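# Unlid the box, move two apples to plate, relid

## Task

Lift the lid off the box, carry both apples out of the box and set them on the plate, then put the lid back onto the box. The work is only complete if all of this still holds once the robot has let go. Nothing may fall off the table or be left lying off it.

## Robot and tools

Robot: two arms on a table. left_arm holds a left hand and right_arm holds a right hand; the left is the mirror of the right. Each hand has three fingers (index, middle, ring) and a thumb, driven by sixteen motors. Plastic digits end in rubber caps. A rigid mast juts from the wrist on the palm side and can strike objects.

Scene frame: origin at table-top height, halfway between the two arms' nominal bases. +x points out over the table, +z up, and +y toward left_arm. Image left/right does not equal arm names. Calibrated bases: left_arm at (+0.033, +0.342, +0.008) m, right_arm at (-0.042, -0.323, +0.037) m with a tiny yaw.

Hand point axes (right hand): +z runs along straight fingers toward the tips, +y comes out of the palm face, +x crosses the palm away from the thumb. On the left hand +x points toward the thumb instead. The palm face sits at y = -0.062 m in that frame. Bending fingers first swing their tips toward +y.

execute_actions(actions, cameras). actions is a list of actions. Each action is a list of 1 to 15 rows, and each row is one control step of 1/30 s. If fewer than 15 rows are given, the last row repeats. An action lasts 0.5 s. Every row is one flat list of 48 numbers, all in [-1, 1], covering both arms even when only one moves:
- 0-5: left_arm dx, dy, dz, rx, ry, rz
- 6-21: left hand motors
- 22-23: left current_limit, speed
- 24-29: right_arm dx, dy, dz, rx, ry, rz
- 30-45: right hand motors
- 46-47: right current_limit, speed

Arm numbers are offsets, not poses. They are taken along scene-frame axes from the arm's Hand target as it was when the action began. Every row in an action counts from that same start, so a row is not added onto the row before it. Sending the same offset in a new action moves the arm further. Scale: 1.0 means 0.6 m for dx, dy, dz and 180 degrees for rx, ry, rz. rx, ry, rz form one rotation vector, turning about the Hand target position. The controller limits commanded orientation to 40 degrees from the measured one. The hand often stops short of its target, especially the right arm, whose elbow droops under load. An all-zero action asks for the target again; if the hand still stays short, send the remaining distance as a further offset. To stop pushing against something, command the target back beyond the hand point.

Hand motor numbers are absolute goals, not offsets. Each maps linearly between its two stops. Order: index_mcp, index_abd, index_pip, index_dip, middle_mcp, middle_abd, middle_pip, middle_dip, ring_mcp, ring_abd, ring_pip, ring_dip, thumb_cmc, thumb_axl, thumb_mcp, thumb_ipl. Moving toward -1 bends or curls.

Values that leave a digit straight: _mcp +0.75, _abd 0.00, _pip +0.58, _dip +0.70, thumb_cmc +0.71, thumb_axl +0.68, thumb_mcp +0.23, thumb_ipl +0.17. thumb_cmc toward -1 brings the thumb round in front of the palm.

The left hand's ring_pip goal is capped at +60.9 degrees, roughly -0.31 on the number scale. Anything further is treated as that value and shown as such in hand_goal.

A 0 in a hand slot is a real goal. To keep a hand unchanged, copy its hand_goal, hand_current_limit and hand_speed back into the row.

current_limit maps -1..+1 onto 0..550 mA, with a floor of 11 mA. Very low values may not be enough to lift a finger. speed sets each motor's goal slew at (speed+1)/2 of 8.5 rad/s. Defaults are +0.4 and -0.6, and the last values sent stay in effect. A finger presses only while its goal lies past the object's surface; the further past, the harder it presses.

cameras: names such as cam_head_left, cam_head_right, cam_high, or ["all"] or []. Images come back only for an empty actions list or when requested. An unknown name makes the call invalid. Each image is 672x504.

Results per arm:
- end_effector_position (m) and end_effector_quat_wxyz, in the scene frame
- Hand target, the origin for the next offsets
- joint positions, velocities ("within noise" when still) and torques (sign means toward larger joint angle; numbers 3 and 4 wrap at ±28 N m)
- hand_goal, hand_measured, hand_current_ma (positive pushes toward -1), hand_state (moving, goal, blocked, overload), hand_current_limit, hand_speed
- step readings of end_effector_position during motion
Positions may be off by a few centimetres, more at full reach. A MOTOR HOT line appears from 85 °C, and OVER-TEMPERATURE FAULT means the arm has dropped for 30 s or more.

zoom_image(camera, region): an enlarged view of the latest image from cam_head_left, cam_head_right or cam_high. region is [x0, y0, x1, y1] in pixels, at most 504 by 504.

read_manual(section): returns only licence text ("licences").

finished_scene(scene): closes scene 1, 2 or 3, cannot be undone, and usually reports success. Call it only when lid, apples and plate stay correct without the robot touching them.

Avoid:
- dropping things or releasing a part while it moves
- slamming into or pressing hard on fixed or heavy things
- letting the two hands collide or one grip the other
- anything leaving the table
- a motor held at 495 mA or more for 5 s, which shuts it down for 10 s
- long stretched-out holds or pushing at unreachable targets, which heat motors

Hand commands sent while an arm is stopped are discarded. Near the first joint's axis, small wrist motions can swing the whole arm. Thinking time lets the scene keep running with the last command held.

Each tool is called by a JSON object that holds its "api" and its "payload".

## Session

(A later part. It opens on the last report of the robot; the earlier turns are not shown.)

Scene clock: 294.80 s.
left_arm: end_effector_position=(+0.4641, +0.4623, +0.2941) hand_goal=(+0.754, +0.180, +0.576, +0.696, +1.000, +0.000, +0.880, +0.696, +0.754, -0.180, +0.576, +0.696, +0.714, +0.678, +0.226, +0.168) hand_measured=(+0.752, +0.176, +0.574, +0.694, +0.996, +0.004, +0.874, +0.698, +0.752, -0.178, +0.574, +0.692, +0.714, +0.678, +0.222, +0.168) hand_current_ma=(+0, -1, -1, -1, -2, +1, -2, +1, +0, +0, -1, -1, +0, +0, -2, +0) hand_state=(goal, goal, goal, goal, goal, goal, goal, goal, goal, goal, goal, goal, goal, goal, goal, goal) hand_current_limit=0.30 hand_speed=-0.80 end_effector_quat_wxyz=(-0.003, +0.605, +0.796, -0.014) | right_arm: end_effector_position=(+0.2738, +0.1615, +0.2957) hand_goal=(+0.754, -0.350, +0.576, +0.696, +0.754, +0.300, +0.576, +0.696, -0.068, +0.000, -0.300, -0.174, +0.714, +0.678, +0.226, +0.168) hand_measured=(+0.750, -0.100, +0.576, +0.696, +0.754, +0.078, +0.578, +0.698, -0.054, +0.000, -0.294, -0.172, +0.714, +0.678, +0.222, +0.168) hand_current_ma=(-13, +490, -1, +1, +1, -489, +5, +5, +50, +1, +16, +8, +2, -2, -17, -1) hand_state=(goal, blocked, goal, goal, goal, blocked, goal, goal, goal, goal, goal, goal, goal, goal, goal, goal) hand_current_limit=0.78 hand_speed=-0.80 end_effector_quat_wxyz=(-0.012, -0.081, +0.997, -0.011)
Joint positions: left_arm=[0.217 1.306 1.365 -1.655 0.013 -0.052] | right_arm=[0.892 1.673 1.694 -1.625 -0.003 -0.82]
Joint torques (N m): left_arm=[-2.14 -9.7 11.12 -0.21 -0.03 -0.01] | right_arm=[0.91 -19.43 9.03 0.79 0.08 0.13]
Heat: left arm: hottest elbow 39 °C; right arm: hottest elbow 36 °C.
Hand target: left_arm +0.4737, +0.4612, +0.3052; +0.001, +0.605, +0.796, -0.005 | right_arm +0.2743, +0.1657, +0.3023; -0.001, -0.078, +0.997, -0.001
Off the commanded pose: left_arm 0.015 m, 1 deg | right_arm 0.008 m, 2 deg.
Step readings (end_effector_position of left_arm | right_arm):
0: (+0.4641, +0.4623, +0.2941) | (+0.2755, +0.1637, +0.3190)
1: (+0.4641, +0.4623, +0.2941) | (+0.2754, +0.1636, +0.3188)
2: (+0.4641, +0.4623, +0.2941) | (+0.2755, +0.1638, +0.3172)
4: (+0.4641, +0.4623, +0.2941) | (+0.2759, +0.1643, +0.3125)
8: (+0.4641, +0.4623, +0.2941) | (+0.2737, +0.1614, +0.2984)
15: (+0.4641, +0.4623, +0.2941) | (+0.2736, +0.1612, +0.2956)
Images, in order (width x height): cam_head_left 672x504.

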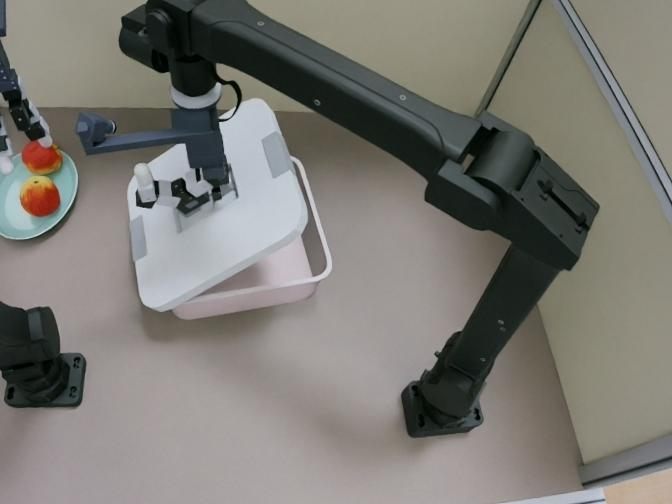

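{"api": "execute_actions", "payload": {"actions": [[[0,0,0,0,0,0,0.754,0.18,0.576,0.696,1,0,0.88,0.696,0.754,-0.18,0.576,0.696,0.714,0.678,0.226,0.168,0.3,-0.8,0,-0.02,-0.025,0,0,0,0.754,-0.35,0.576,0.696,0.754,0.30,0.576,0.696,-0.068,0,-0.3,-0.174,0.714,0.678,0.226,0.168,0.78,-0.8]]], "cameras": ["cam_head_left"]}}

{"api": "zoom_image", "payload": {"camera": "cam_head_left", "region": [100, 130, 380, 340]}}

Scene clock: 295.97 s.
left_arm: end_effector_position=(+0.4641, +0.4623, +0.2941) hand_goal=(+0.754, +0.180, +0.576, +0.696, +1.000, +0.000, +0.880, +0.696, +0.754, -0.180, +0.576, +0.696, +0.714, +0.678, +0.226, +0.168) hand_measured=(+0.752, +0.176, +0.574, +0.694, +0.996, +0.004, +0.874, +0.698, +0.752, -0.178, +0.574, +0.692, +0.714, +0.678, +0.222, +0.168) hand_current_ma=(+0, -1, -1, -1, -2, +1, -2, +1, +0, +0, -1, -1, +0, +0, -2, +0) hand_state=(goal, goal, goal, goal, goal, goal, goal, goal, goal, goal, goal, goal, goal, goal, goal, goal) hand_current_limit=0.30 hand_speed=-0.80 end_effector_quat_wxyz=(-0.003, +0.605, +0.796, -0.014) | right_arm: end_effector_position=(+0.2698, +0.1555, +0.2732) hand_goal=(+0.754, -0.350, +0.576, +0.696, +0.754, +0.300, +0.576, +0.696, -0.068, +0.000, -0.300, -0.174, +0.714, +0.678, +0.226, +0.168) hand_measured=(+0.748, -0.100, +0.574, +0.696, +0.754, +0.078, +0.576, +0.698, -0.054, +0.000, -0.294, -0.172, +0.714, +0.678, +0.222, +0.168) hand_current_ma=(-19, +489, -4, +1, -3, -489, +2, +4, +50, +1, +16, +8, +2, -2, -17, -1) hand_state=(goal, blocked, goal, goal, goal, blocked, goal, goal, goal, goal, goal, goal, goal, goal, goal, goal) hand_current_limit=0.78 hand_speed=-0.80 end_effector_quat_wxyz=(-0.015, -0.081, +0.996, -0.017)
Joint positions: left_arm=[0.217 1.306 1.365 -1.655 0.013 -0.052] | right_arm=[0.892 1.662 1.624 -1.578 0 -0.82]
Joint torques (N m): left_arm=[-2.14 -9.76 11.11 -0.23 -0.03 -0.01] | right_arm=[-0.38 -20.54 8.9 0.73 0.07 -0.03]
Heat: left arm: hottest elbow 39 °C; right arm: hottest elbow 36 °C.
Hand target: left_arm +0.4737, +0.4612, +0.3052; +0.001, +0.605, +0.796, -0.005 | right_arm +0.2743, +0.1537, +0.2874; -0.001, -0.078, +0.997, -0.001
Off the commanded pose: left_arm 0.015 m, 1 deg | right_arm 0.015 m, 2 deg.
Step readings (end_effector_position of left_arm | right_arm):
0: (+0.4641, +0.4623, +0.2941) | (+0.2738, +0.1615, +0.2957)
1: (+0.4641, +0.4623, +0.2941) | (+0.2740, +0.1618, +0.2956)
2: (+0.4641, +0.4623, +0.2941) | (+0.2740, +0.1618, +0.2944)
4: (+0.4641, +0.4623, +0.2941) | (+0.2732, +0.1608, +0.2900)
8: (+0.4641, +0.4623, +0.2941) | (+0.2703, +0.1562, +0.2772)
15: (+0.4641, +0.4623, +0.2941) | (+0.2696, +0.1552, +0.2727)
Images, in order (width x height): cam_head_left 672x504.

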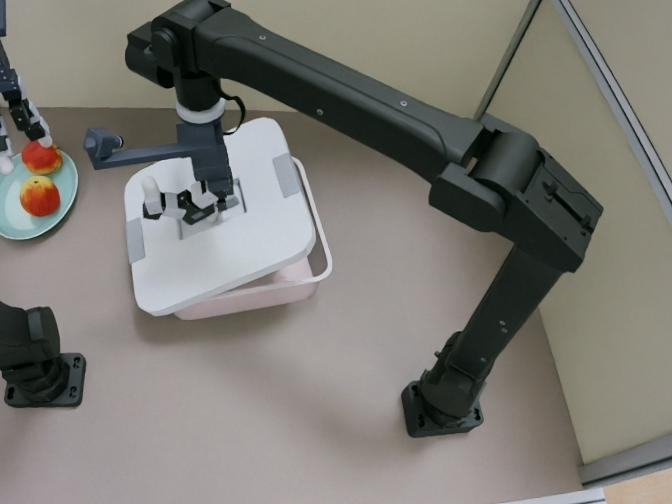

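Scaled by 1.800 from the camera's 672x504 image, which has a finer 960x720 frame.

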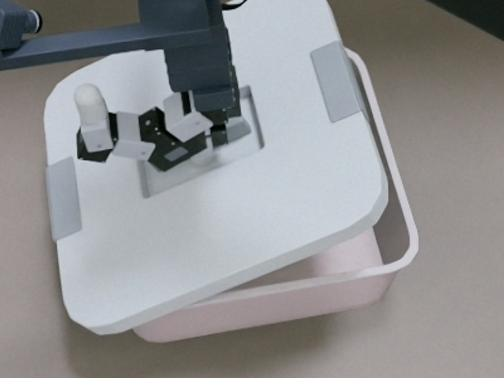

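{"api": "execute_actions", "payload": {"actions": [[[0,0,0,0,0,0,0.754,0.18,0.576,0.696,1,0,0.88,0.696,0.754,-0.18,0.576,0.696,0.714,0.678,0.226,0.168,0.3,-0.8,0,-0.025,-0.015,0,0,0,0.754,-0.35,0.576,0.696,0.754,0.30,0.576,0.696,-0.068,0,-0.3,-0.174,0.714,0.678,0.226,0.168,0.78,-0.8]]], "cameras": ["cam_head_left"]}}

{"api": "zoom_image", "payload": {"camera": "cam_head_left", "region": [100, 130, 380, 340]}}

Scene clock: 298.23 s.
left_arm: end_effector_position=(+0.4641, +0.4623, +0.2941) hand_goal=(+0.754, +0.180, +0.576, +0.696, +1.000, +0.000, +0.880, +0.696, +0.754, -0.180, +0.576, +0.696, +0.714, +0.678, +0.226, +0.168) hand_measured=(+0.752, +0.176, +0.574, +0.694, +0.996, +0.004, +0.874, +0.698, +0.752, -0.178, +0.574, +0.692, +0.714, +0.678, +0.222, +0.168) hand_current_ma=(+0, -1, -1, -1, -2, +1, -2, +1, +0, +0, -1, -1, +0, +0, -2, +0) hand_state=(goal, goal, goal, goal, goal, goal, goal, goal, goal, goal, goal, goal, goal, goal, goal, goal) hand_current_limit=0.30 hand_speed=-0.80 end_effector_quat_wxyz=(-0.003, +0.605, +0.796, -0.014) | right_arm: end_effector_position=(+0.2692, +0.1421, +0.2658) hand_goal=(+0.754, -0.350, +0.576, +0.696, +0.754, +0.300, +0.576, +0.696, -0.068, +0.000, -0.300, -0.174, +0.714, +0.678, +0.226, +0.168) hand_measured=(+0.746, -0.100, +0.574, +0.696, +0.752, +0.078, +0.576, +0.698, -0.054, +0.000, -0.294, -0.172, +0.714, +0.678, +0.222, +0.168) hand_current_ma=(-26, +490, -8, -1, -7, -489, +0, +4, +50, +1, +16, +8, +2, -2, -17, -1) hand_state=(goal, blocked, goal, goal, goal, blocked, goal, goal, goal, goal, goal, goal, goal, goal, goal, goal) hand_current_limit=0.78 hand_speed=-0.80 end_effector_quat_wxyz=(-0.014, -0.077, +0.997, -0.016)
Joint positions: left_arm=[0.217 1.306 1.365 -1.655 0.013 -0.052] | right_arm=[0.878 1.631 1.565 -1.547 0.001 -0.826]
Joint torques (N m): left_arm=[-2.14 -9.7 11.11 -0.23 -0.03 -0.01] | right_arm=[-0.73 -19.78 8.7 0.72 0.05 -0.11]
Heat: left arm: hottest elbow 39 °C; right arm: hottest elbow 36 °C.
Hand target: left_arm +0.4737, +0.4612, +0.3052; +0.001, +0.605, +0.796, -0.005 | right_arm +0.2742, +0.1388, +0.2783; -0.001, -0.078, +0.997, -0.001
Off the commanded pose: left_arm 0.015 m, 1 deg | right_arm 0.014 m, 2 deg.
Step readings (end_effector_position of left_arm | right_arm):
0: (+0.4641, +0.4623, +0.2941) | (+0.2698, +0.1555, +0.2732)
1: (+0.4641, +0.4623, +0.2941) | (+0.2697, +0.1554, +0.2730)
2: (+0.4641, +0.4623, +0.2941) | (+0.2701, +0.1548, +0.2723)
4: (+0.4641, +0.4623, +0.2941) | (+0.2710, +0.1513, +0.2701)
8: (+0.4641, +0.4623, +0.2941) | (+0.2689, +0.1440, +0.2659)
15: (+0.4641, +0.4623, +0.2941) | (+0.2691, +0.1420, +0.2659)
Images, in order (width x height): cam_head_left 672x504.

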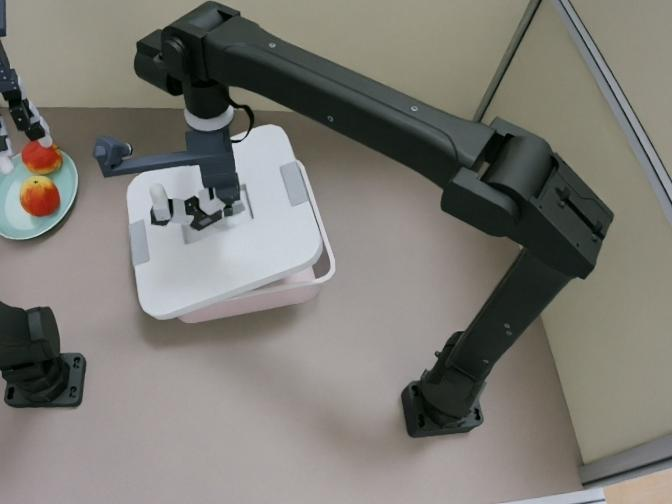

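Scaled by 1.800 from the camera's 672x504 image, which has a finer 960x720 frame.

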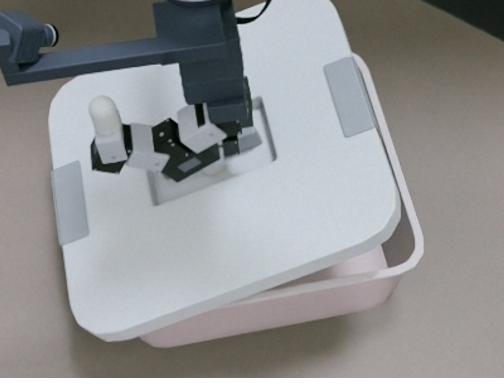

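{"api": "execute_actions", "payload": {"actions": [[[0,0,0,0,0,0,0.754,0.18,0.576,0.696,1,0,0.88,0.696,0.754,-0.18,0.576,0.696,0.714,0.678,0.226,0.168,0.3,-0.8,0,-0.008,-0.025,0,0,0,0.754,-0.35,0.576,0.696,0.754,0.30,0.576,0.696,-0.068,0,-0.3,-0.174,0.714,0.678,0.226,0.168,0.78,-0.8]]], "cameras": ["cam_head_left"]}}

{"api": "zoom_image", "payload": {"camera": "cam_head_left", "region": [100, 130, 380, 340]}}

Scene clock: 299.47 s.
left_arm: end_effector_position=(+0.4641, +0.4623, +0.2941) hand_goal=(+0.754, +0.180, +0.576, +0.696, +1.000, +0.000, +0.880, +0.696, +0.754, -0.180, +0.576, +0.696, +0.714, +0.678, +0.226, +0.168) hand_measured=(+0.752, +0.176, +0.574, +0.694, +0.996, +0.004, +0.874, +0.698, +0.752, -0.178, +0.574, +0.692, +0.714, +0.678, +0.222, +0.168) hand_current_ma=(+0, -1, -1, -1, -2, +1, -2, +1, +0, +0, -1, -1, +0, +0, -2, +0) hand_state=(goal, goal, goal, goal, goal, goal, goal, goal, goal, goal, goal, goal, goal, goal, goal, goal) hand_current_limit=0.30 hand_speed=-0.80 end_effector_quat_wxyz=(-0.003, +0.605, +0.796, -0.014) | right_arm: end_effector_position=(+0.2697, +0.1362, +0.2519) hand_goal=(+0.754, -0.350, +0.576, +0.696, +0.754, +0.300, +0.576, +0.696, -0.068, +0.000, -0.300, -0.174, +0.714, +0.678, +0.226, +0.168) hand_measured=(+0.746, -0.100, +0.572, +0.696, +0.752, +0.078, +0.576, +0.698, -0.054, +0.000, -0.294, -0.172, +0.714, +0.678, +0.222, +0.168) hand_current_ma=(-29, +489, -10, -2, -6, -489, +0, +4, +50, +1, +16, +8, +2, -2, -17, -1) hand_state=(goal, blocked, goal, goal, goal, blocked, goal, goal, goal, goal, goal, goal, goal, goal, goal, goal) hand_current_limit=0.78 hand_speed=-0.80 end_effector_quat_wxyz=(-0.013, -0.074, +0.997, -0.015)
Joint positions: left_arm=[0.217 1.306 1.365 -1.655 0.013 -0.052] | right_arm=[0.87 1.622 1.517 -1.507 0.001 -0.828]
Joint torques (N m): left_arm=[-2.14 -9.7 11.12 -0.23 -0.03 -0.01] | right_arm=[-0.67 -19.37 8.7 0.77 0.05 -0.11]
Heat: left arm: hottest elbow 40 °C; right arm: hottest elbow 36 °C.
Hand target: left_arm +0.4737, +0.4612, +0.3052; +0.001, +0.605, +0.796, -0.005 | right_arm +0.2743, +0.1339, +0.2633; -0.001, -0.078, +0.997, -0.001
Off the commanded pose: left_arm 0.015 m, 1 deg | right_arm 0.012 m, 2 deg.
Step readings (end_effector_position of left_arm | right_arm):
0: (+0.4641, +0.4623, +0.2941) | (+0.2692, +0.1421, +0.2658)
1: (+0.4641, +0.4623, +0.2941) | (+0.2691, +0.1420, +0.2656)
2: (+0.4641, +0.4623, +0.2941) | (+0.2693, +0.1419, +0.2649)
4: (+0.4641, +0.4623, +0.2941) | (+0.2692, +0.1411, +0.2625)
8: (+0.4641, +0.4623, +0.2941) | (+0.2687, +0.1376, +0.2549)
15: (+0.4641, +0.4623, +0.2941) | (+0.2694, +0.1359, +0.2518)
Images, in order (width x height): cam_head_left 672x504.

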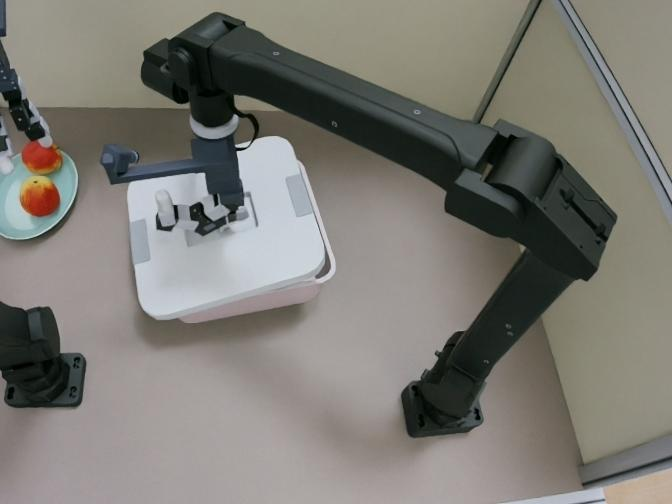

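Scaled by 1.800 from the camera's 672x504 image, which has a finer 960x720 frame.

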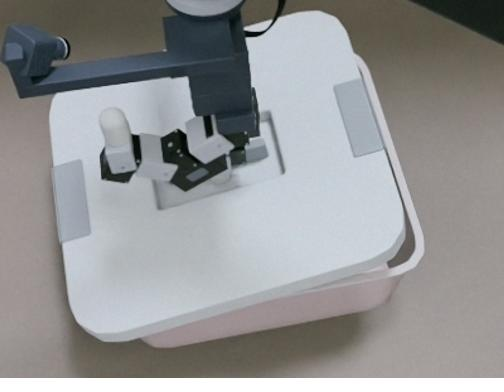

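{"api": "execute_actions", "payload": {"actions": [[[0,0,0,0,0,0,0.754,0.18,0.576,0.696,1,0,0.88,0.696,0.754,-0.18,0.576,0.696,0.714,0.678,0.226,0.168,0.3,-0.8,0,-0.006,-0.022,0,0,0,0.754,-0.35,0.576,0.696,0.754,0.30,0.576,0.696,-0.068,0,-0.3,-0.174,0.714,0.678,0.226,0.168,0.78,-0.8]]], "cameras": ["cam_head_left"]}}

{"api": "zoom_image", "payload": {"camera": "cam_head_left", "region": [100, 130, 380, 340]}}

Scene clock: 301.23 s.
left_arm: end_effector_position=(+0.4641, +0.4623, +0.2941) hand_goal=(+0.754, +0.180, +0.576, +0.696, +1.000, +0.000, +0.880, +0.696, +0.754, -0.180, +0.576, +0.696, +0.714, +0.678, +0.226, +0.168) hand_measured=(+0.752, +0.176, +0.574, +0.694, +0.996, +0.004, +0.874, +0.698, +0.752, -0.178, +0.574, +0.692, +0.714, +0.678, +0.222, +0.168) hand_current_ma=(+0, -1, -1, -1, -2, +1, -2, +1, +0, +0, -1, -1, +0, +0, -2, +0) hand_state=(goal, goal, goal, goal, goal, goal, goal, goal, goal, goal, goal, goal, goal, goal, goal, goal) hand_current_limit=0.30 hand_speed=-0.80 end_effector_quat_wxyz=(-0.003, +0.605, +0.796, -0.014) | right_arm: end_effector_position=(+0.2696, +0.1326, +0.2399) hand_goal=(+0.754, -0.350, +0.576, +0.696, +0.754, +0.300, +0.576, +0.696, -0.068, +0.000, -0.300, -0.174, +0.714, +0.678, +0.226, +0.168) hand_measured=(+0.746, -0.100, +0.572, +0.696, +0.752, +0.078, +0.576, +0.698, -0.054, +0.000, -0.294, -0.172, +0.714, +0.678, +0.222, +0.168) hand_current_ma=(-31, +490, -11, -2, -5, -489, +0, +4, +50, +1, +16, +8, +2, -2, -17, -1) hand_state=(goal, blocked, goal, goal, goal, blocked, goal, goal, goal, goal, goal, goal, goal, goal, goal, goal) hand_current_limit=0.78 hand_speed=-0.80 end_effector_quat_wxyz=(-0.013, -0.074, +0.997, -0.015)
Joint positions: left_arm=[0.217 1.306 1.365 -1.655 0.013 -0.052] | right_arm=[0.866 1.617 1.479 -1.472 0.001 -0.833]
Joint torques (N m): left_arm=[-2.14 -9.7 11.12 -0.23 -0.04 -0.01] | right_arm=[-0.67 -19.08 8.59 0.77 0.05 -0.11]
Heat: left arm: hottest elbow 40 °C; right arm: hottest elbow 36 °C.
Hand target: left_arm +0.4737, +0.4612, +0.3052; +0.001, +0.605, +0.796, -0.005 | right_arm +0.2742, +0.1305, +0.2502; -0.001, -0.078, +0.997, -0.001
Off the commanded pose: left_arm 0.015 m, 1 deg | right_arm 0.011 m, 2 deg.
Step readings (end_effector_position of left_arm | right_arm):
0: (+0.4641, +0.4623, +0.2941) | (+0.2697, +0.1362, +0.2519)
1: (+0.4641, +0.4623, +0.2941) | (+0.2696, +0.1361, +0.2518)
2: (+0.4641, +0.4623, +0.2941) | (+0.2696, +0.1360, +0.2510)
4: (+0.4641, +0.4623, +0.2941) | (+0.2696, +0.1359, +0.2488)
8: (+0.4641, +0.4623, +0.2941) | (+0.2689, +0.1336, +0.2420)
15: (+0.4641, +0.4623, +0.2941) | (+0.2696, +0.1326, +0.2399)
Images, in order (width x height): cam_head_left 672x504.

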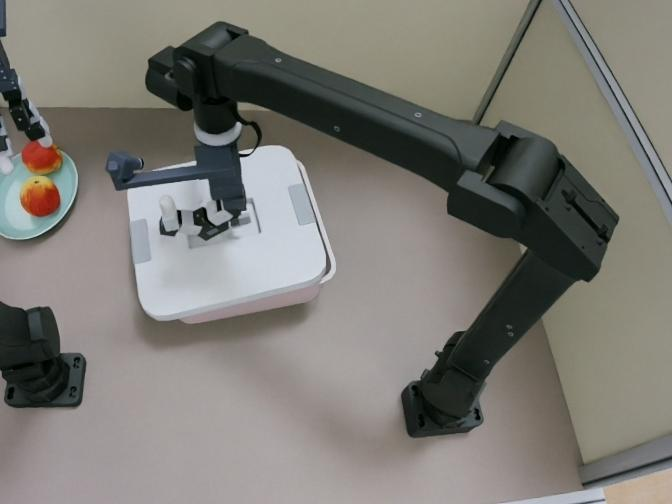

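Scaled by 1.800 from the camera's 672x504 image, which has a finer 960x720 frame.

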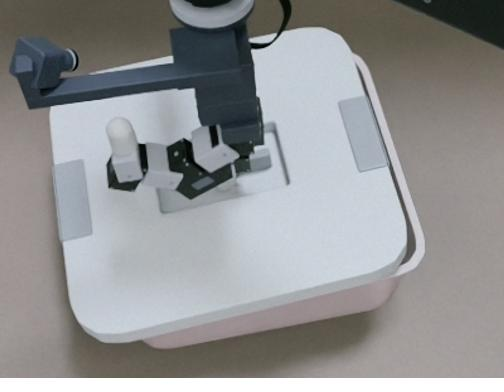

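{"api": "execute_actions", "payload": {"actions": [[[0,0,0,0,0,0,0.754,0.18,0.576,0.696,1,0,0.88,0.696,0.754,-0.18,0.576,0.696,0.714,0.678,0.226,0.168,0.3,-0.8,0,-0.025,0.002,0,0,0,0.754,-0.35,0.576,0.696,0.754,0.30,0.576,0.696,-0.068,0,-0.3,-0.174,0.714,0.678,0.226,0.168,0.78,-0.8]]], "cameras": ["cam_head_left"]}}

{"api": "zoom_image", "payload": {"camera": "cam_head_left", "region": [100, 130, 380, 340]}}

Scene clock: 303.07 s.
left_arm: end_effector_position=(+0.4641, +0.4623, +0.2941) hand_goal=(+0.754, +0.180, +0.576, +0.696, +1.000, +0.000, +0.880, +0.696, +0.754, -0.180, +0.576, +0.696, +0.714, +0.678, +0.226, +0.168) hand_measured=(+0.752, +0.176, +0.574, +0.694, +0.996, +0.004, +0.874, +0.698, +0.752, -0.178, +0.574, +0.692, +0.714, +0.678, +0.222, +0.168) hand_current_ma=(+0, -1, -1, -1, -2, +1, -2, +1, +0, +0, -1, -1, +0, +0, -2, +0) hand_state=(goal, goal, goal, goal, goal, goal, goal, goal, goal, goal, goal, goal, goal, goal, goal, goal) hand_current_limit=0.30 hand_speed=-0.80 end_effector_quat_wxyz=(-0.003, +0.605, +0.796, -0.014) | right_arm: end_effector_position=(+0.2712, +0.1182, +0.2410) hand_goal=(+0.754, -0.350, +0.576, +0.696, +0.754, +0.300, +0.576, +0.696, -0.068, +0.000, -0.300, -0.174, +0.714, +0.678, +0.226, +0.168) hand_measured=(+0.744, -0.100, +0.572, +0.694, +0.752, +0.078, +0.576, +0.696, -0.054, +0.000, -0.294, -0.172, +0.714, +0.678, +0.222, +0.168) hand_current_ma=(-38, +490, -14, -3, -4, -489, -1, +2, +50, +1, +16, +8, +2, -2, -17, -1) hand_state=(goal, blocked, goal, goal, goal, blocked, goal, goal, goal, goal, goal, goal, goal, goal, goal, goal) hand_current_limit=0.78 hand_speed=-0.80 end_effector_quat_wxyz=(-0.012, -0.074, +0.997, -0.013)
Joint positions: left_arm=[0.217 1.306 1.365 -1.655 0.013 -0.052] | right_arm=[0.843 1.588 1.446 -1.464 0.001 -0.854]
Joint torques (N m): left_arm=[-2.2 -9.76 11.12 -0.23 -0.03 -0.01] | right_arm=[-0.56 -18.67 8.61 0.59 0.04 -0.11]
Heat: left arm: hottest elbow 40 °C; right arm: hottest elbow 35 °C.
Hand target: left_arm +0.4737, +0.4612, +0.3052; +0.001, +0.605, +0.796, -0.005 | right_arm +0.2742, +0.1154, +0.2514; -0.001, -0.078, +0.997, -0.001
Off the commanded pose: left_arm 0.015 m, 1 deg | right_arm 0.011 m, 2 deg.
Step readings (end_effector_position of left_arm | right_arm):
0: (+0.4641, +0.4623, +0.2941) | (+0.2696, +0.1326, +0.2399)
1: (+0.4641, +0.4623, +0.2941) | (+0.2697, +0.1324, +0.2397)
2: (+0.4641, +0.4623, +0.2941) | (+0.2694, +0.1319, +0.2394)
4: (+0.4641, +0.4623, +0.2941) | (+0.2689, +0.1295, +0.2385)
8: (+0.4641, +0.4623, +0.2941) | (+0.2689, +0.1216, +0.2382)
15: (+0.4641, +0.4623, +0.2941) | (+0.2713, +0.1182, +0.2410)
Images, in order (width x height): cam_head_left 672x504.

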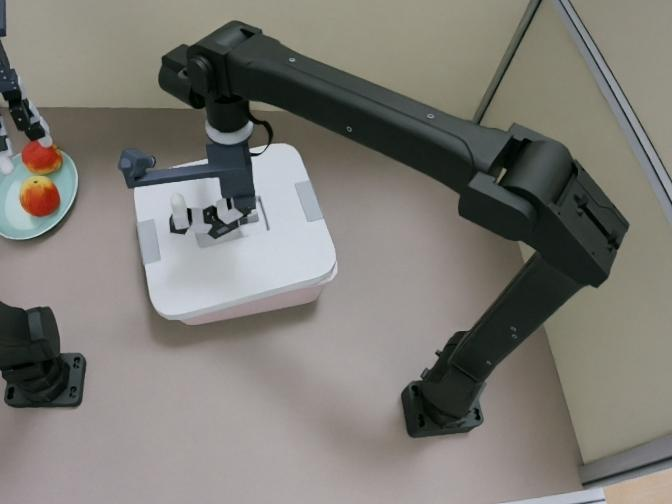

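Scaled by 1.800 from the camera's 672x504 image, which has a finer 960x720 frame.

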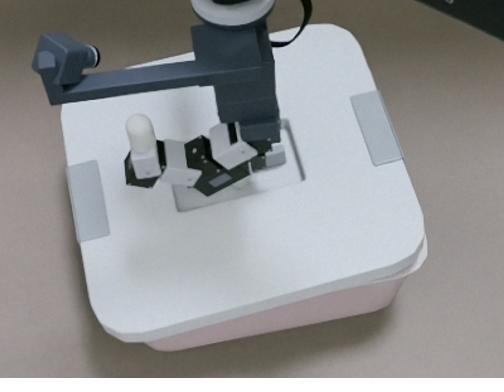

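{"api": "execute_actions", "payload": {"actions": [[[0,0,0,0,0,0,0.754,0.18,0.576,0.696,1,0,0.88,0.696,0.754,-0.18,0.576,0.696,0.714,0.678,0.226,0.168,0.3,-0.8,0.002,-0.02,0.002,0,0,0,0.754,-0.35,0.576,0.696,0.754,0.30,0.576,0.696,-0.068,0,-0.3,-0.174,0.714,0.678,0.226,0.168,0.78,-0.8]]], "cameras": ["cam_head_left"]}}

{"api": "zoom_image", "payload": {"camera": "cam_head_left", "region": [100, 130, 380, 340]}}

Scene clock: 304.23 s.
left_arm: end_effector_position=(+0.4641, +0.4623, +0.2941) hand_goal=(+0.754, +0.180, +0.576, +0.696, +1.000, +0.000, +0.880, +0.696, +0.754, -0.180, +0.576, +0.696, +0.714, +0.678, +0.226, +0.168) hand_measured=(+0.752, +0.176, +0.574, +0.694, +0.996, +0.004, +0.874, +0.698, +0.752, -0.178, +0.574, +0.692, +0.714, +0.678, +0.222, +0.168) hand_current_ma=(+0, -1, -1, -1, -2, +1, -2, +1, +0, +0, -1, -1, +0, +0, -2, +0) hand_state=(goal, goal, goal, goal, goal, goal, goal, goal, goal, goal, goal, goal, goal, goal, goal, goal) hand_current_limit=0.30 hand_speed=-0.80 end_effector_quat_wxyz=(-0.003, +0.605, +0.796, -0.014) | right_arm: end_effector_position=(+0.2729, +0.1069, +0.2424) hand_goal=(+0.754, -0.350, +0.576, +0.696, +0.754, +0.300, +0.576, +0.696, -0.068, +0.000, -0.300, -0.174, +0.714, +0.678, +0.226, +0.168) hand_measured=(+0.744, -0.100, +0.572, +0.694, +0.752, +0.078, +0.576, +0.696, -0.054, +0.000, -0.294, -0.172, +0.714, +0.678, +0.222, +0.168) hand_current_ma=(-38, +490, -14, -3, -5, -489, -1, +2, +50, +1, +16, +8, +2, -2, -17, -1) hand_state=(goal, blocked, goal, goal, goal, blocked, goal, goal, goal, goal, goal, goal, goal, goal, goal, goal) hand_current_limit=0.78 hand_speed=-0.80 end_effector_quat_wxyz=(-0.011, -0.073, +0.997, -0.012)
Joint positions: left_arm=[0.217 1.306 1.365 -1.655 0.013 -0.052] | right_arm=[0.825 1.567 1.425 -1.461 0.001 -0.873]
Joint torques (N m): left_arm=[-2.14 -9.7 11.12 -0.23 -0.03 -0.01] | right_arm=[-0.56 -18.2 8.64 0.53 0.05 -0.11]
Heat: left arm: hottest elbow 40 °C; right arm: hottest elbow 35 °C.
Hand target: left_arm +0.4737, +0.4612, +0.3052; +0.001, +0.605, +0.796, -0.005 | right_arm +0.2755, +0.1034, +0.2527; -0.001, -0.078, +0.997, -0.001
Off the commanded pose: left_arm 0.015 m, 1 deg | right_arm 0.011 m, 2 deg.
Step readings (end_effector_position of left_arm | right_arm):
0: (+0.4641, +0.4623, +0.2941) | (+0.2712, +0.1182, +0.2410)
1: (+0.4641, +0.4623, +0.2941) | (+0.2714, +0.1181, +0.2410)
2: (+0.4641, +0.4623, +0.2941) | (+0.2716, +0.1173, +0.2407)
4: (+0.4641, +0.4623, +0.2941) | (+0.2712, +0.1153, +0.2401)
8: (+0.4641, +0.4623, +0.2941) | (+0.2704, +0.1098, +0.2400)
15: (+0.4641, +0.4623, +0.2941) | (+0.2730, +0.1069, +0.2424)
Images, in order (width x height): cam_head_left 672x504.

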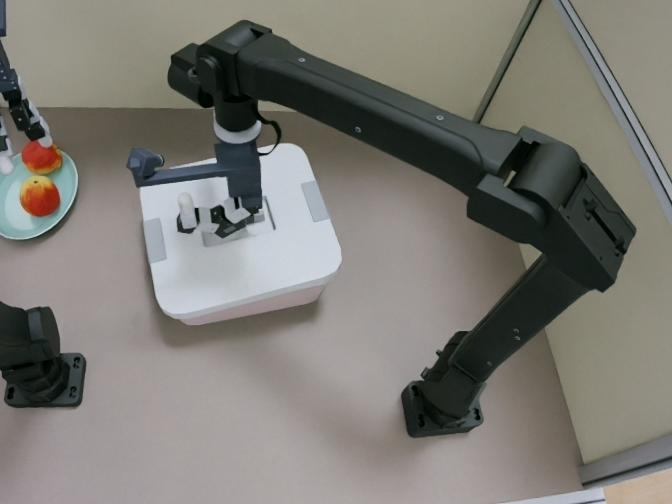

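Scaled by 1.800 from the camera's 672x504 image, which has a finer 960x720 frame.

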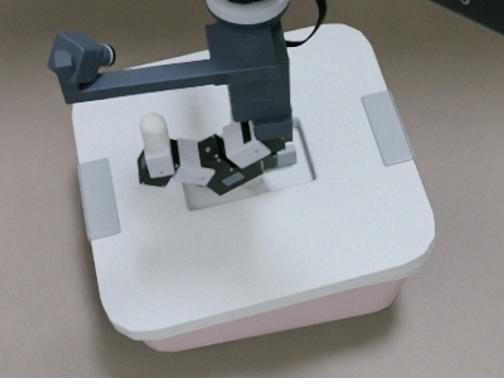

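{"api": "zoom_image", "payload": {"camera": "cam_head_left", "region": [130, 240, 240, 340]}}

{"api": "zoom_image", "payload": {"camera": "cam_head_left", "region": [260, 230, 370, 330]}}

Scaled by 4.582 from the camera's 672x504 image, which has a finer 960x720 frame.

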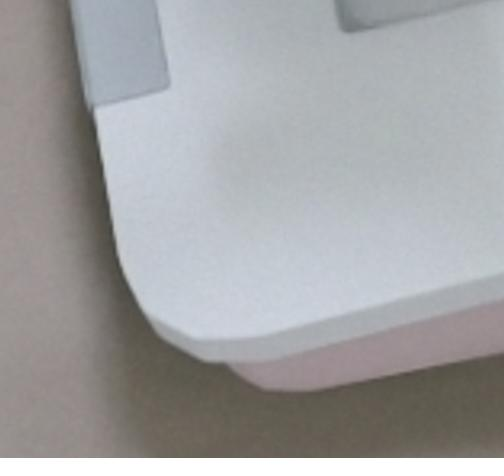

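Scaled by 4.582 from the camera's 672x504 image, which has a finer 960x720 frame.

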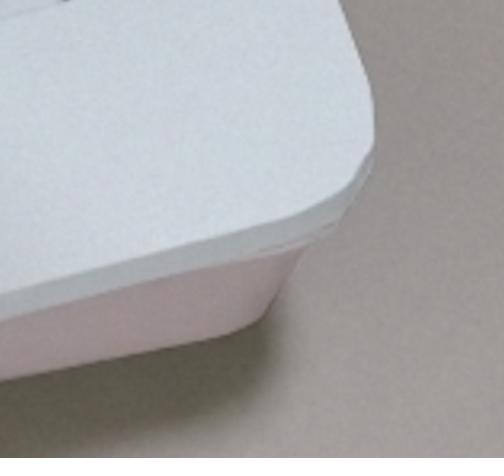

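{"api": "execute_actions", "payload": {"actions": [[[0,0,0,0,0,0,0.754,0.18,0.576,0.696,1,0,0.88,0.696,0.754,-0.18,0.576,0.696,0.714,0.678,0.226,0.168,0.3,-0.8,0.0,-0.018,0.0,0,0,0,0.754,-0.35,0.576,0.696,0.754,0.30,0.576,0.696,-0.068,0,-0.3,-0.174,0.714,0.678,0.226,0.168,0.78,-0.8]]], "cameras": ["cam_head_left"]}}

{"api": "zoom_image", "payload": {"camera": "cam_head_left", "region": [130, 240, 240, 340]}}

{"api": "zoom_image", "payload": {"camera": "cam_head_left", "region": [260, 230, 370, 330]}}

Scene clock: 306.83 s.
left_arm: end_effector_position=(+0.4641, +0.4623, +0.2941) hand_goal=(+0.754, +0.180, +0.576, +0.696, +1.000, +0.000, +0.880, +0.696, +0.754, -0.180, +0.576, +0.696, +0.714, +0.678, +0.226, +0.168) hand_measured=(+0.752, +0.176, +0.574, +0.694, +0.996, +0.004, +0.874, +0.698, +0.752, -0.178, +0.574, +0.692, +0.714, +0.678, +0.222, +0.168) hand_current_ma=(+0, -1, -1, -1, -2, +1, -2, +1, +0, +0, -1, -1, +0, +0, -2, +0) hand_state=(goal, goal, goal, goal, goal, goal, goal, goal, goal, goal, goal, goal, goal, goal, goal, goal) hand_current_limit=0.30 hand_speed=-0.80 end_effector_quat_wxyz=(-0.003, +0.605, +0.796, -0.014) | right_arm: end_effector_position=(+0.2721, +0.0963, +0.2424) hand_goal=(+0.754, -0.350, +0.576, +0.696, +0.754, +0.300, +0.576, +0.696, -0.068, +0.000, -0.300, -0.174, +0.714, +0.678, +0.226, +0.168) hand_measured=(+0.744, -0.100, +0.572, +0.694, +0.752, +0.078, +0.576, +0.696, -0.054, +0.000, -0.294, -0.172, +0.714, +0.678, +0.222, +0.168) hand_current_ma=(-39, +489, -15, -4, -7, -489, -1, +2, +50, +1, +16, +8, +2, -2, -17, -1) hand_state=(goal, blocked, goal, goal, goal, blocked, goal, goal, goal, goal, goal, goal, goal, goal, goal, goal) hand_current_limit=0.78 hand_speed=-0.80 end_effector_quat_wxyz=(-0.013, -0.074, +0.997, -0.012)
Joint positions: left_arm=[0.217 1.306 1.365 -1.655 0.013 -0.052] | right_arm=[0.809 1.547 1.401 -1.459 0 -0.889]
Joint torques (N m): left_arm=[-2.14 -9.82 11.11 -0.24 -0.03 -0.01] | right_arm=[-0.67 -17.9 8.62 0.57 0.04 -0.11]
Heat: left arm: hottest elbow 40 °C; right arm: hottest elbow 35 °C.
Hand target: left_arm +0.4737, +0.4612, +0.3052; +0.001, +0.605, +0.796, -0.005 | right_arm +0.2755, +0.0925, +0.2525; -0.001, -0.078, +0.997, -0.001
Off the commanded pose: left_arm 0.015 m, 1 deg | right_arm 0.011 m, 2 deg.
Step readings (end_effector_position of left_arm | right_arm):
0: (+0.4641, +0.4623, +0.2941) | (+0.2729, +0.1069, +0.2424)
1: (+0.4641, +0.4623, +0.2941) | (+0.2728, +0.1068, +0.2422)
2: (+0.4641, +0.4623, +0.2941) | (+0.2725, +0.1064, +0.2421)
4: (+0.4641, +0.4623, +0.2941) | (+0.2717, +0.1043, +0.2413)
8: (+0.4641, +0.4623, +0.2941) | (+0.2715, +0.0984, +0.2406)
15: (+0.4641, +0.4623, +0.2941) | (+0.2723, +0.0963, +0.2425)
Images, in order (width x height): cam_head_left 672x504.

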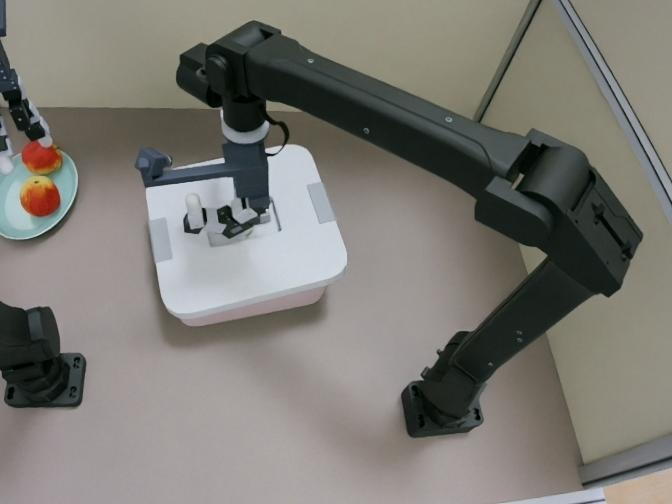

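Scaled by 4.582 from the camera's 672x504 image, which has a finer 960x720 frame.

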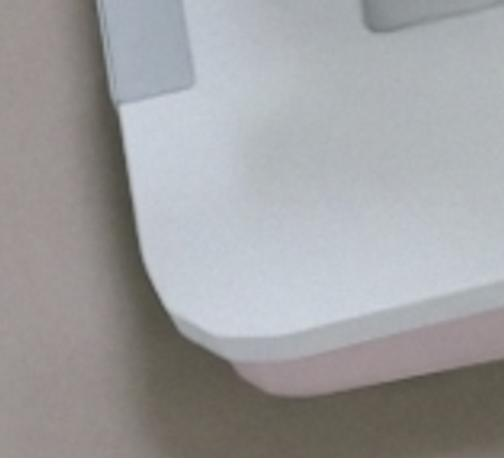

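Scaled by 4.582 from the camera's 672x504 image, which has a finer 960x720 frame.

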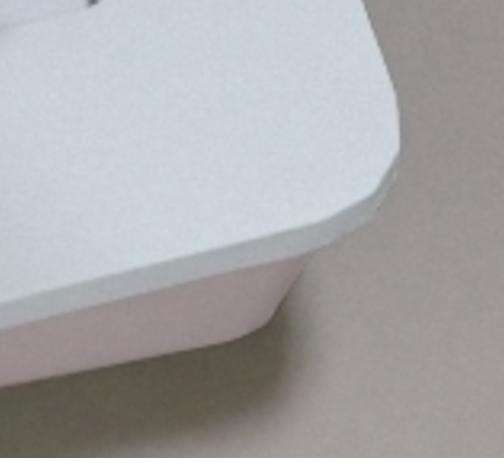

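{"api": "execute_actions", "payload": {"actions": [[[0,0,0,0,0,0,0.754,0.18,0.576,0.696,1,0,0.88,0.696,0.754,-0.18,0.576,0.696,0.714,0.678,0.226,0.168,0.3,-0.8,0.0,-0.006,-0.022,0,0,0,0.754,-0.35,0.576,0.696,0.754,0.30,0.576,0.696,-0.068,0,-0.3,-0.174,0.714,0.678,0.226,0.168,0.78,-0.8]]], "cameras": ["cam_head_left"]}}

{"api": "zoom_image", "payload": {"camera": "cam_head_left", "region": [130, 240, 240, 340]}}

{"api": "zoom_image", "payload": {"camera": "cam_head_left", "region": [260, 230, 370, 330]}}

Scene clock: 307.83 s.
left_arm: end_effector_position=(+0.4641, +0.4623, +0.2941) hand_goal=(+0.754, +0.180, +0.576, +0.696, +1.000, +0.000, +0.880, +0.696, +0.754, -0.180, +0.576, +0.696, +0.714, +0.678, +0.226, +0.168) hand_measured=(+0.752, +0.176, +0.574, +0.694, +0.996, +0.004, +0.874, +0.698, +0.752, -0.178, +0.574, +0.692, +0.714, +0.678, +0.222, +0.168) hand_current_ma=(+0, -1, -1, -1, -2, +1, -2, +1, +0, +0, -1, -1, +0, +0, -2, +0) hand_state=(goal, goal, goal, goal, goal, goal, goal, goal, goal, goal, goal, goal, goal, goal, goal, goal) hand_current_limit=0.30 hand_speed=-0.80 end_effector_quat_wxyz=(-0.003, +0.605, +0.796, -0.014) | right_arm: end_effector_position=(+0.2703, +0.0917, +0.2302) hand_goal=(+0.754, -0.350, +0.576, +0.696, +0.754, +0.300, +0.576, +0.696, -0.068, +0.000, -0.300, -0.174, +0.714, +0.678, +0.226, +0.168) hand_measured=(+0.744, -0.100, +0.572, +0.694, +0.752, +0.078, +0.576, +0.696, -0.054, +0.000, -0.294, -0.172, +0.714, +0.678, +0.222, +0.168) hand_current_ma=(-40, +489, -15, -4, -7, -489, -1, +2, +50, +1, +16, +8, +2, -2, -17, -1) hand_state=(goal, blocked, goal, goal, goal, blocked, goal, goal, goal, goal, goal, goal, goal, goal, goal, goal) hand_current_limit=0.78 hand_speed=-0.80 end_effector_quat_wxyz=(-0.014, -0.074, +0.997, -0.013)
Joint positions: left_arm=[0.217 1.306 1.365 -1.655 0.013 -0.052] | right_arm=[0.805 1.542 1.364 -1.43 0 -0.894]
Joint torques (N m): left_arm=[-2.14 -9.76 11.12 -0.23 -0.03 -0.01] | right_arm=[-0.79 -17.44 8.58 0.76 0.05 -0.11]
Heat: left arm: hottest elbow 40 °C; right arm: hottest elbow 35 °C.
Hand target: left_arm +0.4737, +0.4612, +0.3052; +0.001, +0.605, +0.796, -0.005 | right_arm +0.2755, +0.0890, +0.2394; -0.001, -0.078, +0.997, -0.001
Off the commanded pose: left_arm 0.015 m, 1 deg | right_arm 0.011 m, 2 deg.
Step readings (end_effector_position of left_arm | right_arm):
0: (+0.4641, +0.4623, +0.2941) | (+0.2721, +0.0963, +0.2424)
1: (+0.4641, +0.4623, +0.2941) | (+0.2720, +0.0962, +0.2422)
2: (+0.4641, +0.4623, +0.2941) | (+0.2720, +0.0962, +0.2418)
4: (+0.4641, +0.4623, +0.2941) | (+0.2712, +0.0952, +0.2390)
8: (+0.4641, +0.4623, +0.2941) | (+0.2703, +0.0929, +0.2324)
15: (+0.4641, +0.4623, +0.2941) | (+0.2703, +0.0917, +0.2302)
Images, in order (width x height): cam_head_left 672x504.

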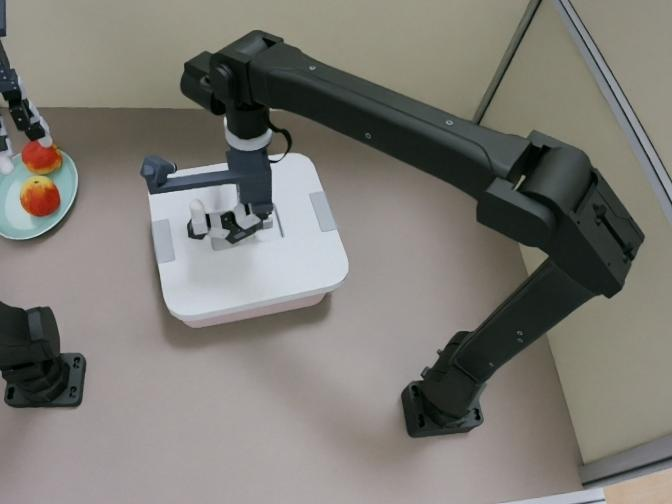

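Scaled by 4.582 from the camera's 672x504 image, which has a finer 960x720 frame.

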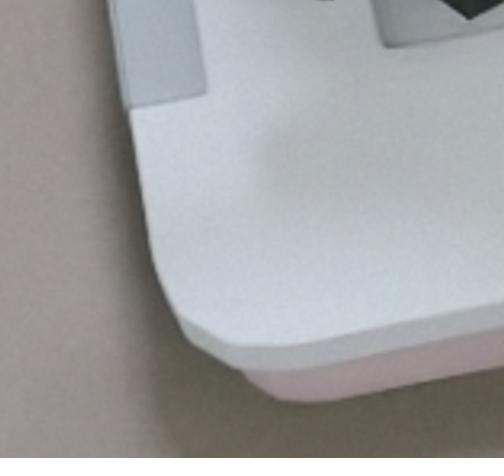

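Scaled by 4.582 from the camera's 672x504 image, which has a finer 960x720 frame.

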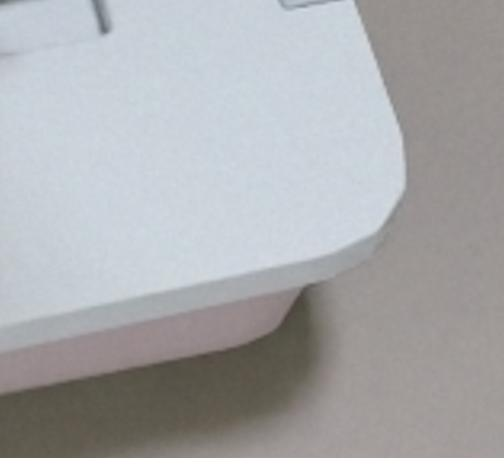

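{"api": "execute_actions", "payload": {"actions": [[[0,0,0,0,0,0,0.754,0.18,0.576,0.696,1,0,0.88,0.696,0.754,-0.18,0.576,0.696,0.714,0.678,0.226,0.168,0.3,-0.8,0.0,-0.004,-0.016,0,0,0,0.754,-0.35,0.576,0.696,0.754,0.30,0.576,0.696,-0.068,0,-0.3,-0.174,0.714,0.678,0.226,0.168,0.78,-0.8]]], "cameras": ["cam_head_left","cam_high","cam_head_right"]}}

{"api": "zoom_image", "payload": {"camera": "cam_head_left", "region": [130, 240, 240, 340]}}

{"api": "zoom_image", "payload": {"camera": "cam_head_left", "region": [260, 230, 370, 330]}}

Scene clock: 309.13 s.
left_arm: end_effector_position=(+0.4641, +0.4623, +0.2941) hand_goal=(+0.754, +0.180, +0.576, +0.696, +1.000, +0.000, +0.880, +0.696, +0.754, -0.180, +0.576, +0.696, +0.714, +0.678, +0.226, +0.168) hand_measured=(+0.752, +0.176, +0.574, +0.694, +0.996, +0.004, +0.874, +0.698, +0.752, -0.178, +0.574, +0.692, +0.714, +0.678, +0.222, +0.168) hand_current_ma=(+0, -1, -1, -1, -2, +1, -2, +1, +0, +0, -1, -1, +0, +0, -2, +0) hand_state=(goal, goal, goal, goal, goal, goal, goal, goal, goal, goal, goal, goal, goal, goal, goal, goal) hand_current_limit=0.30 hand_speed=-0.80 end_effector_quat_wxyz=(-0.003, +0.605, +0.796, -0.014) | right_arm: end_effector_position=(+0.2702, +0.0904, +0.2240) hand_goal=(+0.754, -0.350, +0.576, +0.696, +0.754, +0.300, +0.576, +0.696, -0.068, +0.000, -0.300, -0.174, +0.714, +0.678, +0.226, +0.168) hand_measured=(+0.744, -0.100, +0.570, +0.694, +0.752, +0.078, +0.576, +0.696, -0.054, +0.000, -0.294, -0.172, +0.714, +0.678, +0.222, +0.168) hand_current_ma=(-41, +490, -17, -5, -6, -489, -1, +2, +50, +1, +16, +8, +2, -2, -17, -1) hand_state=(goal, blocked, goal, goal, goal, blocked, goal, goal, goal, goal, goal, goal, goal, goal, goal, goal) hand_current_limit=0.78 hand_speed=-0.80 end_effector_quat_wxyz=(-0.012, -0.075, +0.997, -0.010)
Joint positions: left_arm=[0.217 1.306 1.365 -1.655 0.013 -0.052] | right_arm=[0.803 1.539 1.343 -1.406 -0.002 -0.899]
Joint torques (N m): left_arm=[-2.14 -9.7 11.12 -0.23 -0.04 -0.01] | right_arm=[-0.79 -17.08 8.23 0.8 0.04 -0.12]
Heat: left arm: hottest elbow 40 °C; right arm: hottest elbow 35 °C.
Hand target: left_arm +0.4737, +0.4612, +0.3052; +0.001, +0.605, +0.796, -0.005 | right_arm +0.2754, +0.0866, +0.2299; -0.001, -0.078, +0.997, -0.001
Off the commanded pose: left_arm 0.015 m, 1 deg | right_arm 0.009 m, 2 deg.
Step readings (end_effector_position of left_arm | right_arm):
0: (+0.4641, +0.4623, +0.2941) | (+0.2703, +0.0917, +0.2302)
1: (+0.4641, +0.4623, +0.2941) | (+0.2703, +0.0917, +0.2302)
2: (+0.4641, +0.4623, +0.2941) | (+0.2705, +0.0918, +0.2296)
4: (+0.4641, +0.4623, +0.2941) | (+0.2704, +0.0913, +0.2276)
8: (+0.4641, +0.4623, +0.2941) | (+0.2698, +0.0904, +0.2237)
15: (+0.4641, +0.4623, +0.2941) | (+0.2704, +0.0904, +0.2240)

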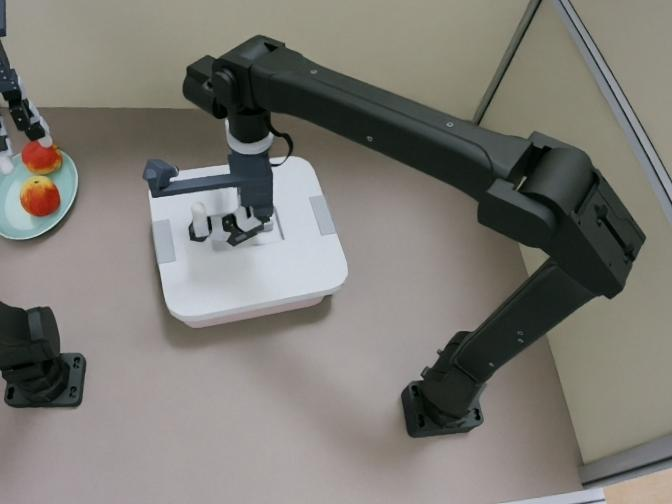

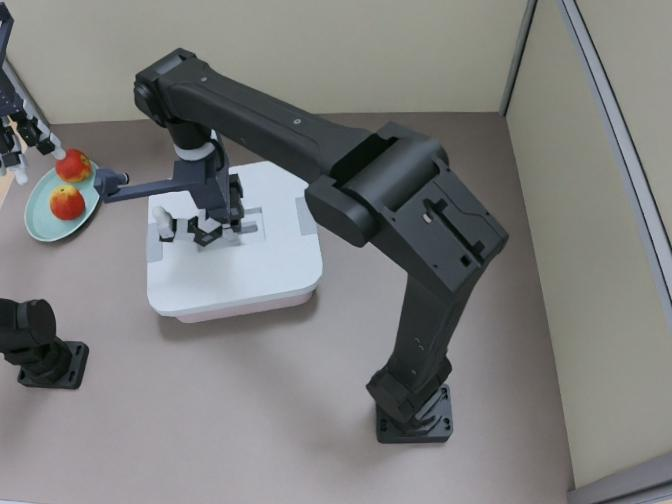

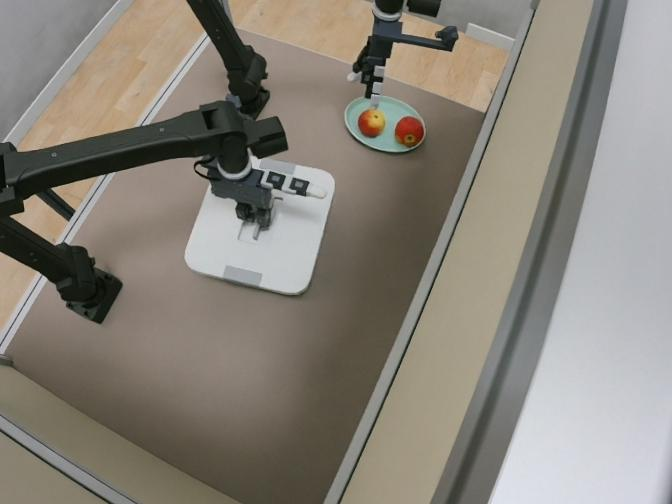

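Scaled by 4.582 from the camera's 672x504 image, which has a finer 960x720 frame.

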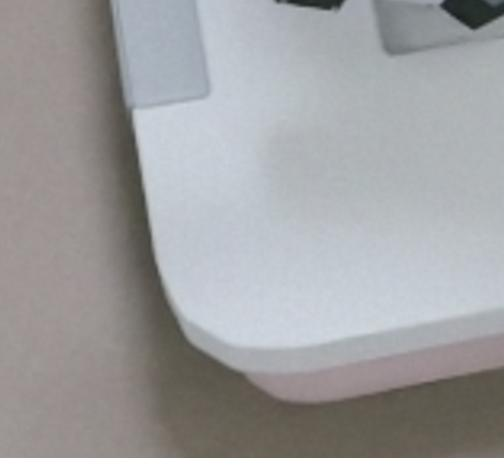

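Scaled by 4.582 from the camera's 672x504 image, which has a finer 960x720 frame.

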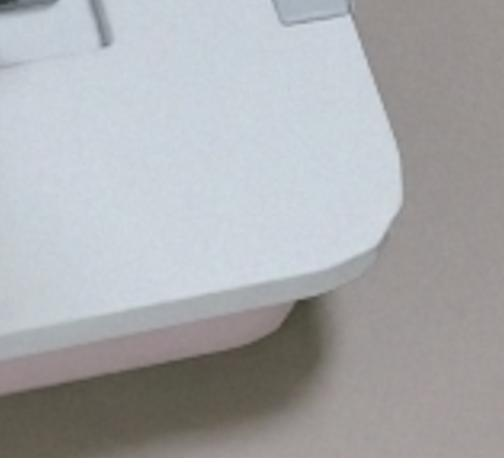

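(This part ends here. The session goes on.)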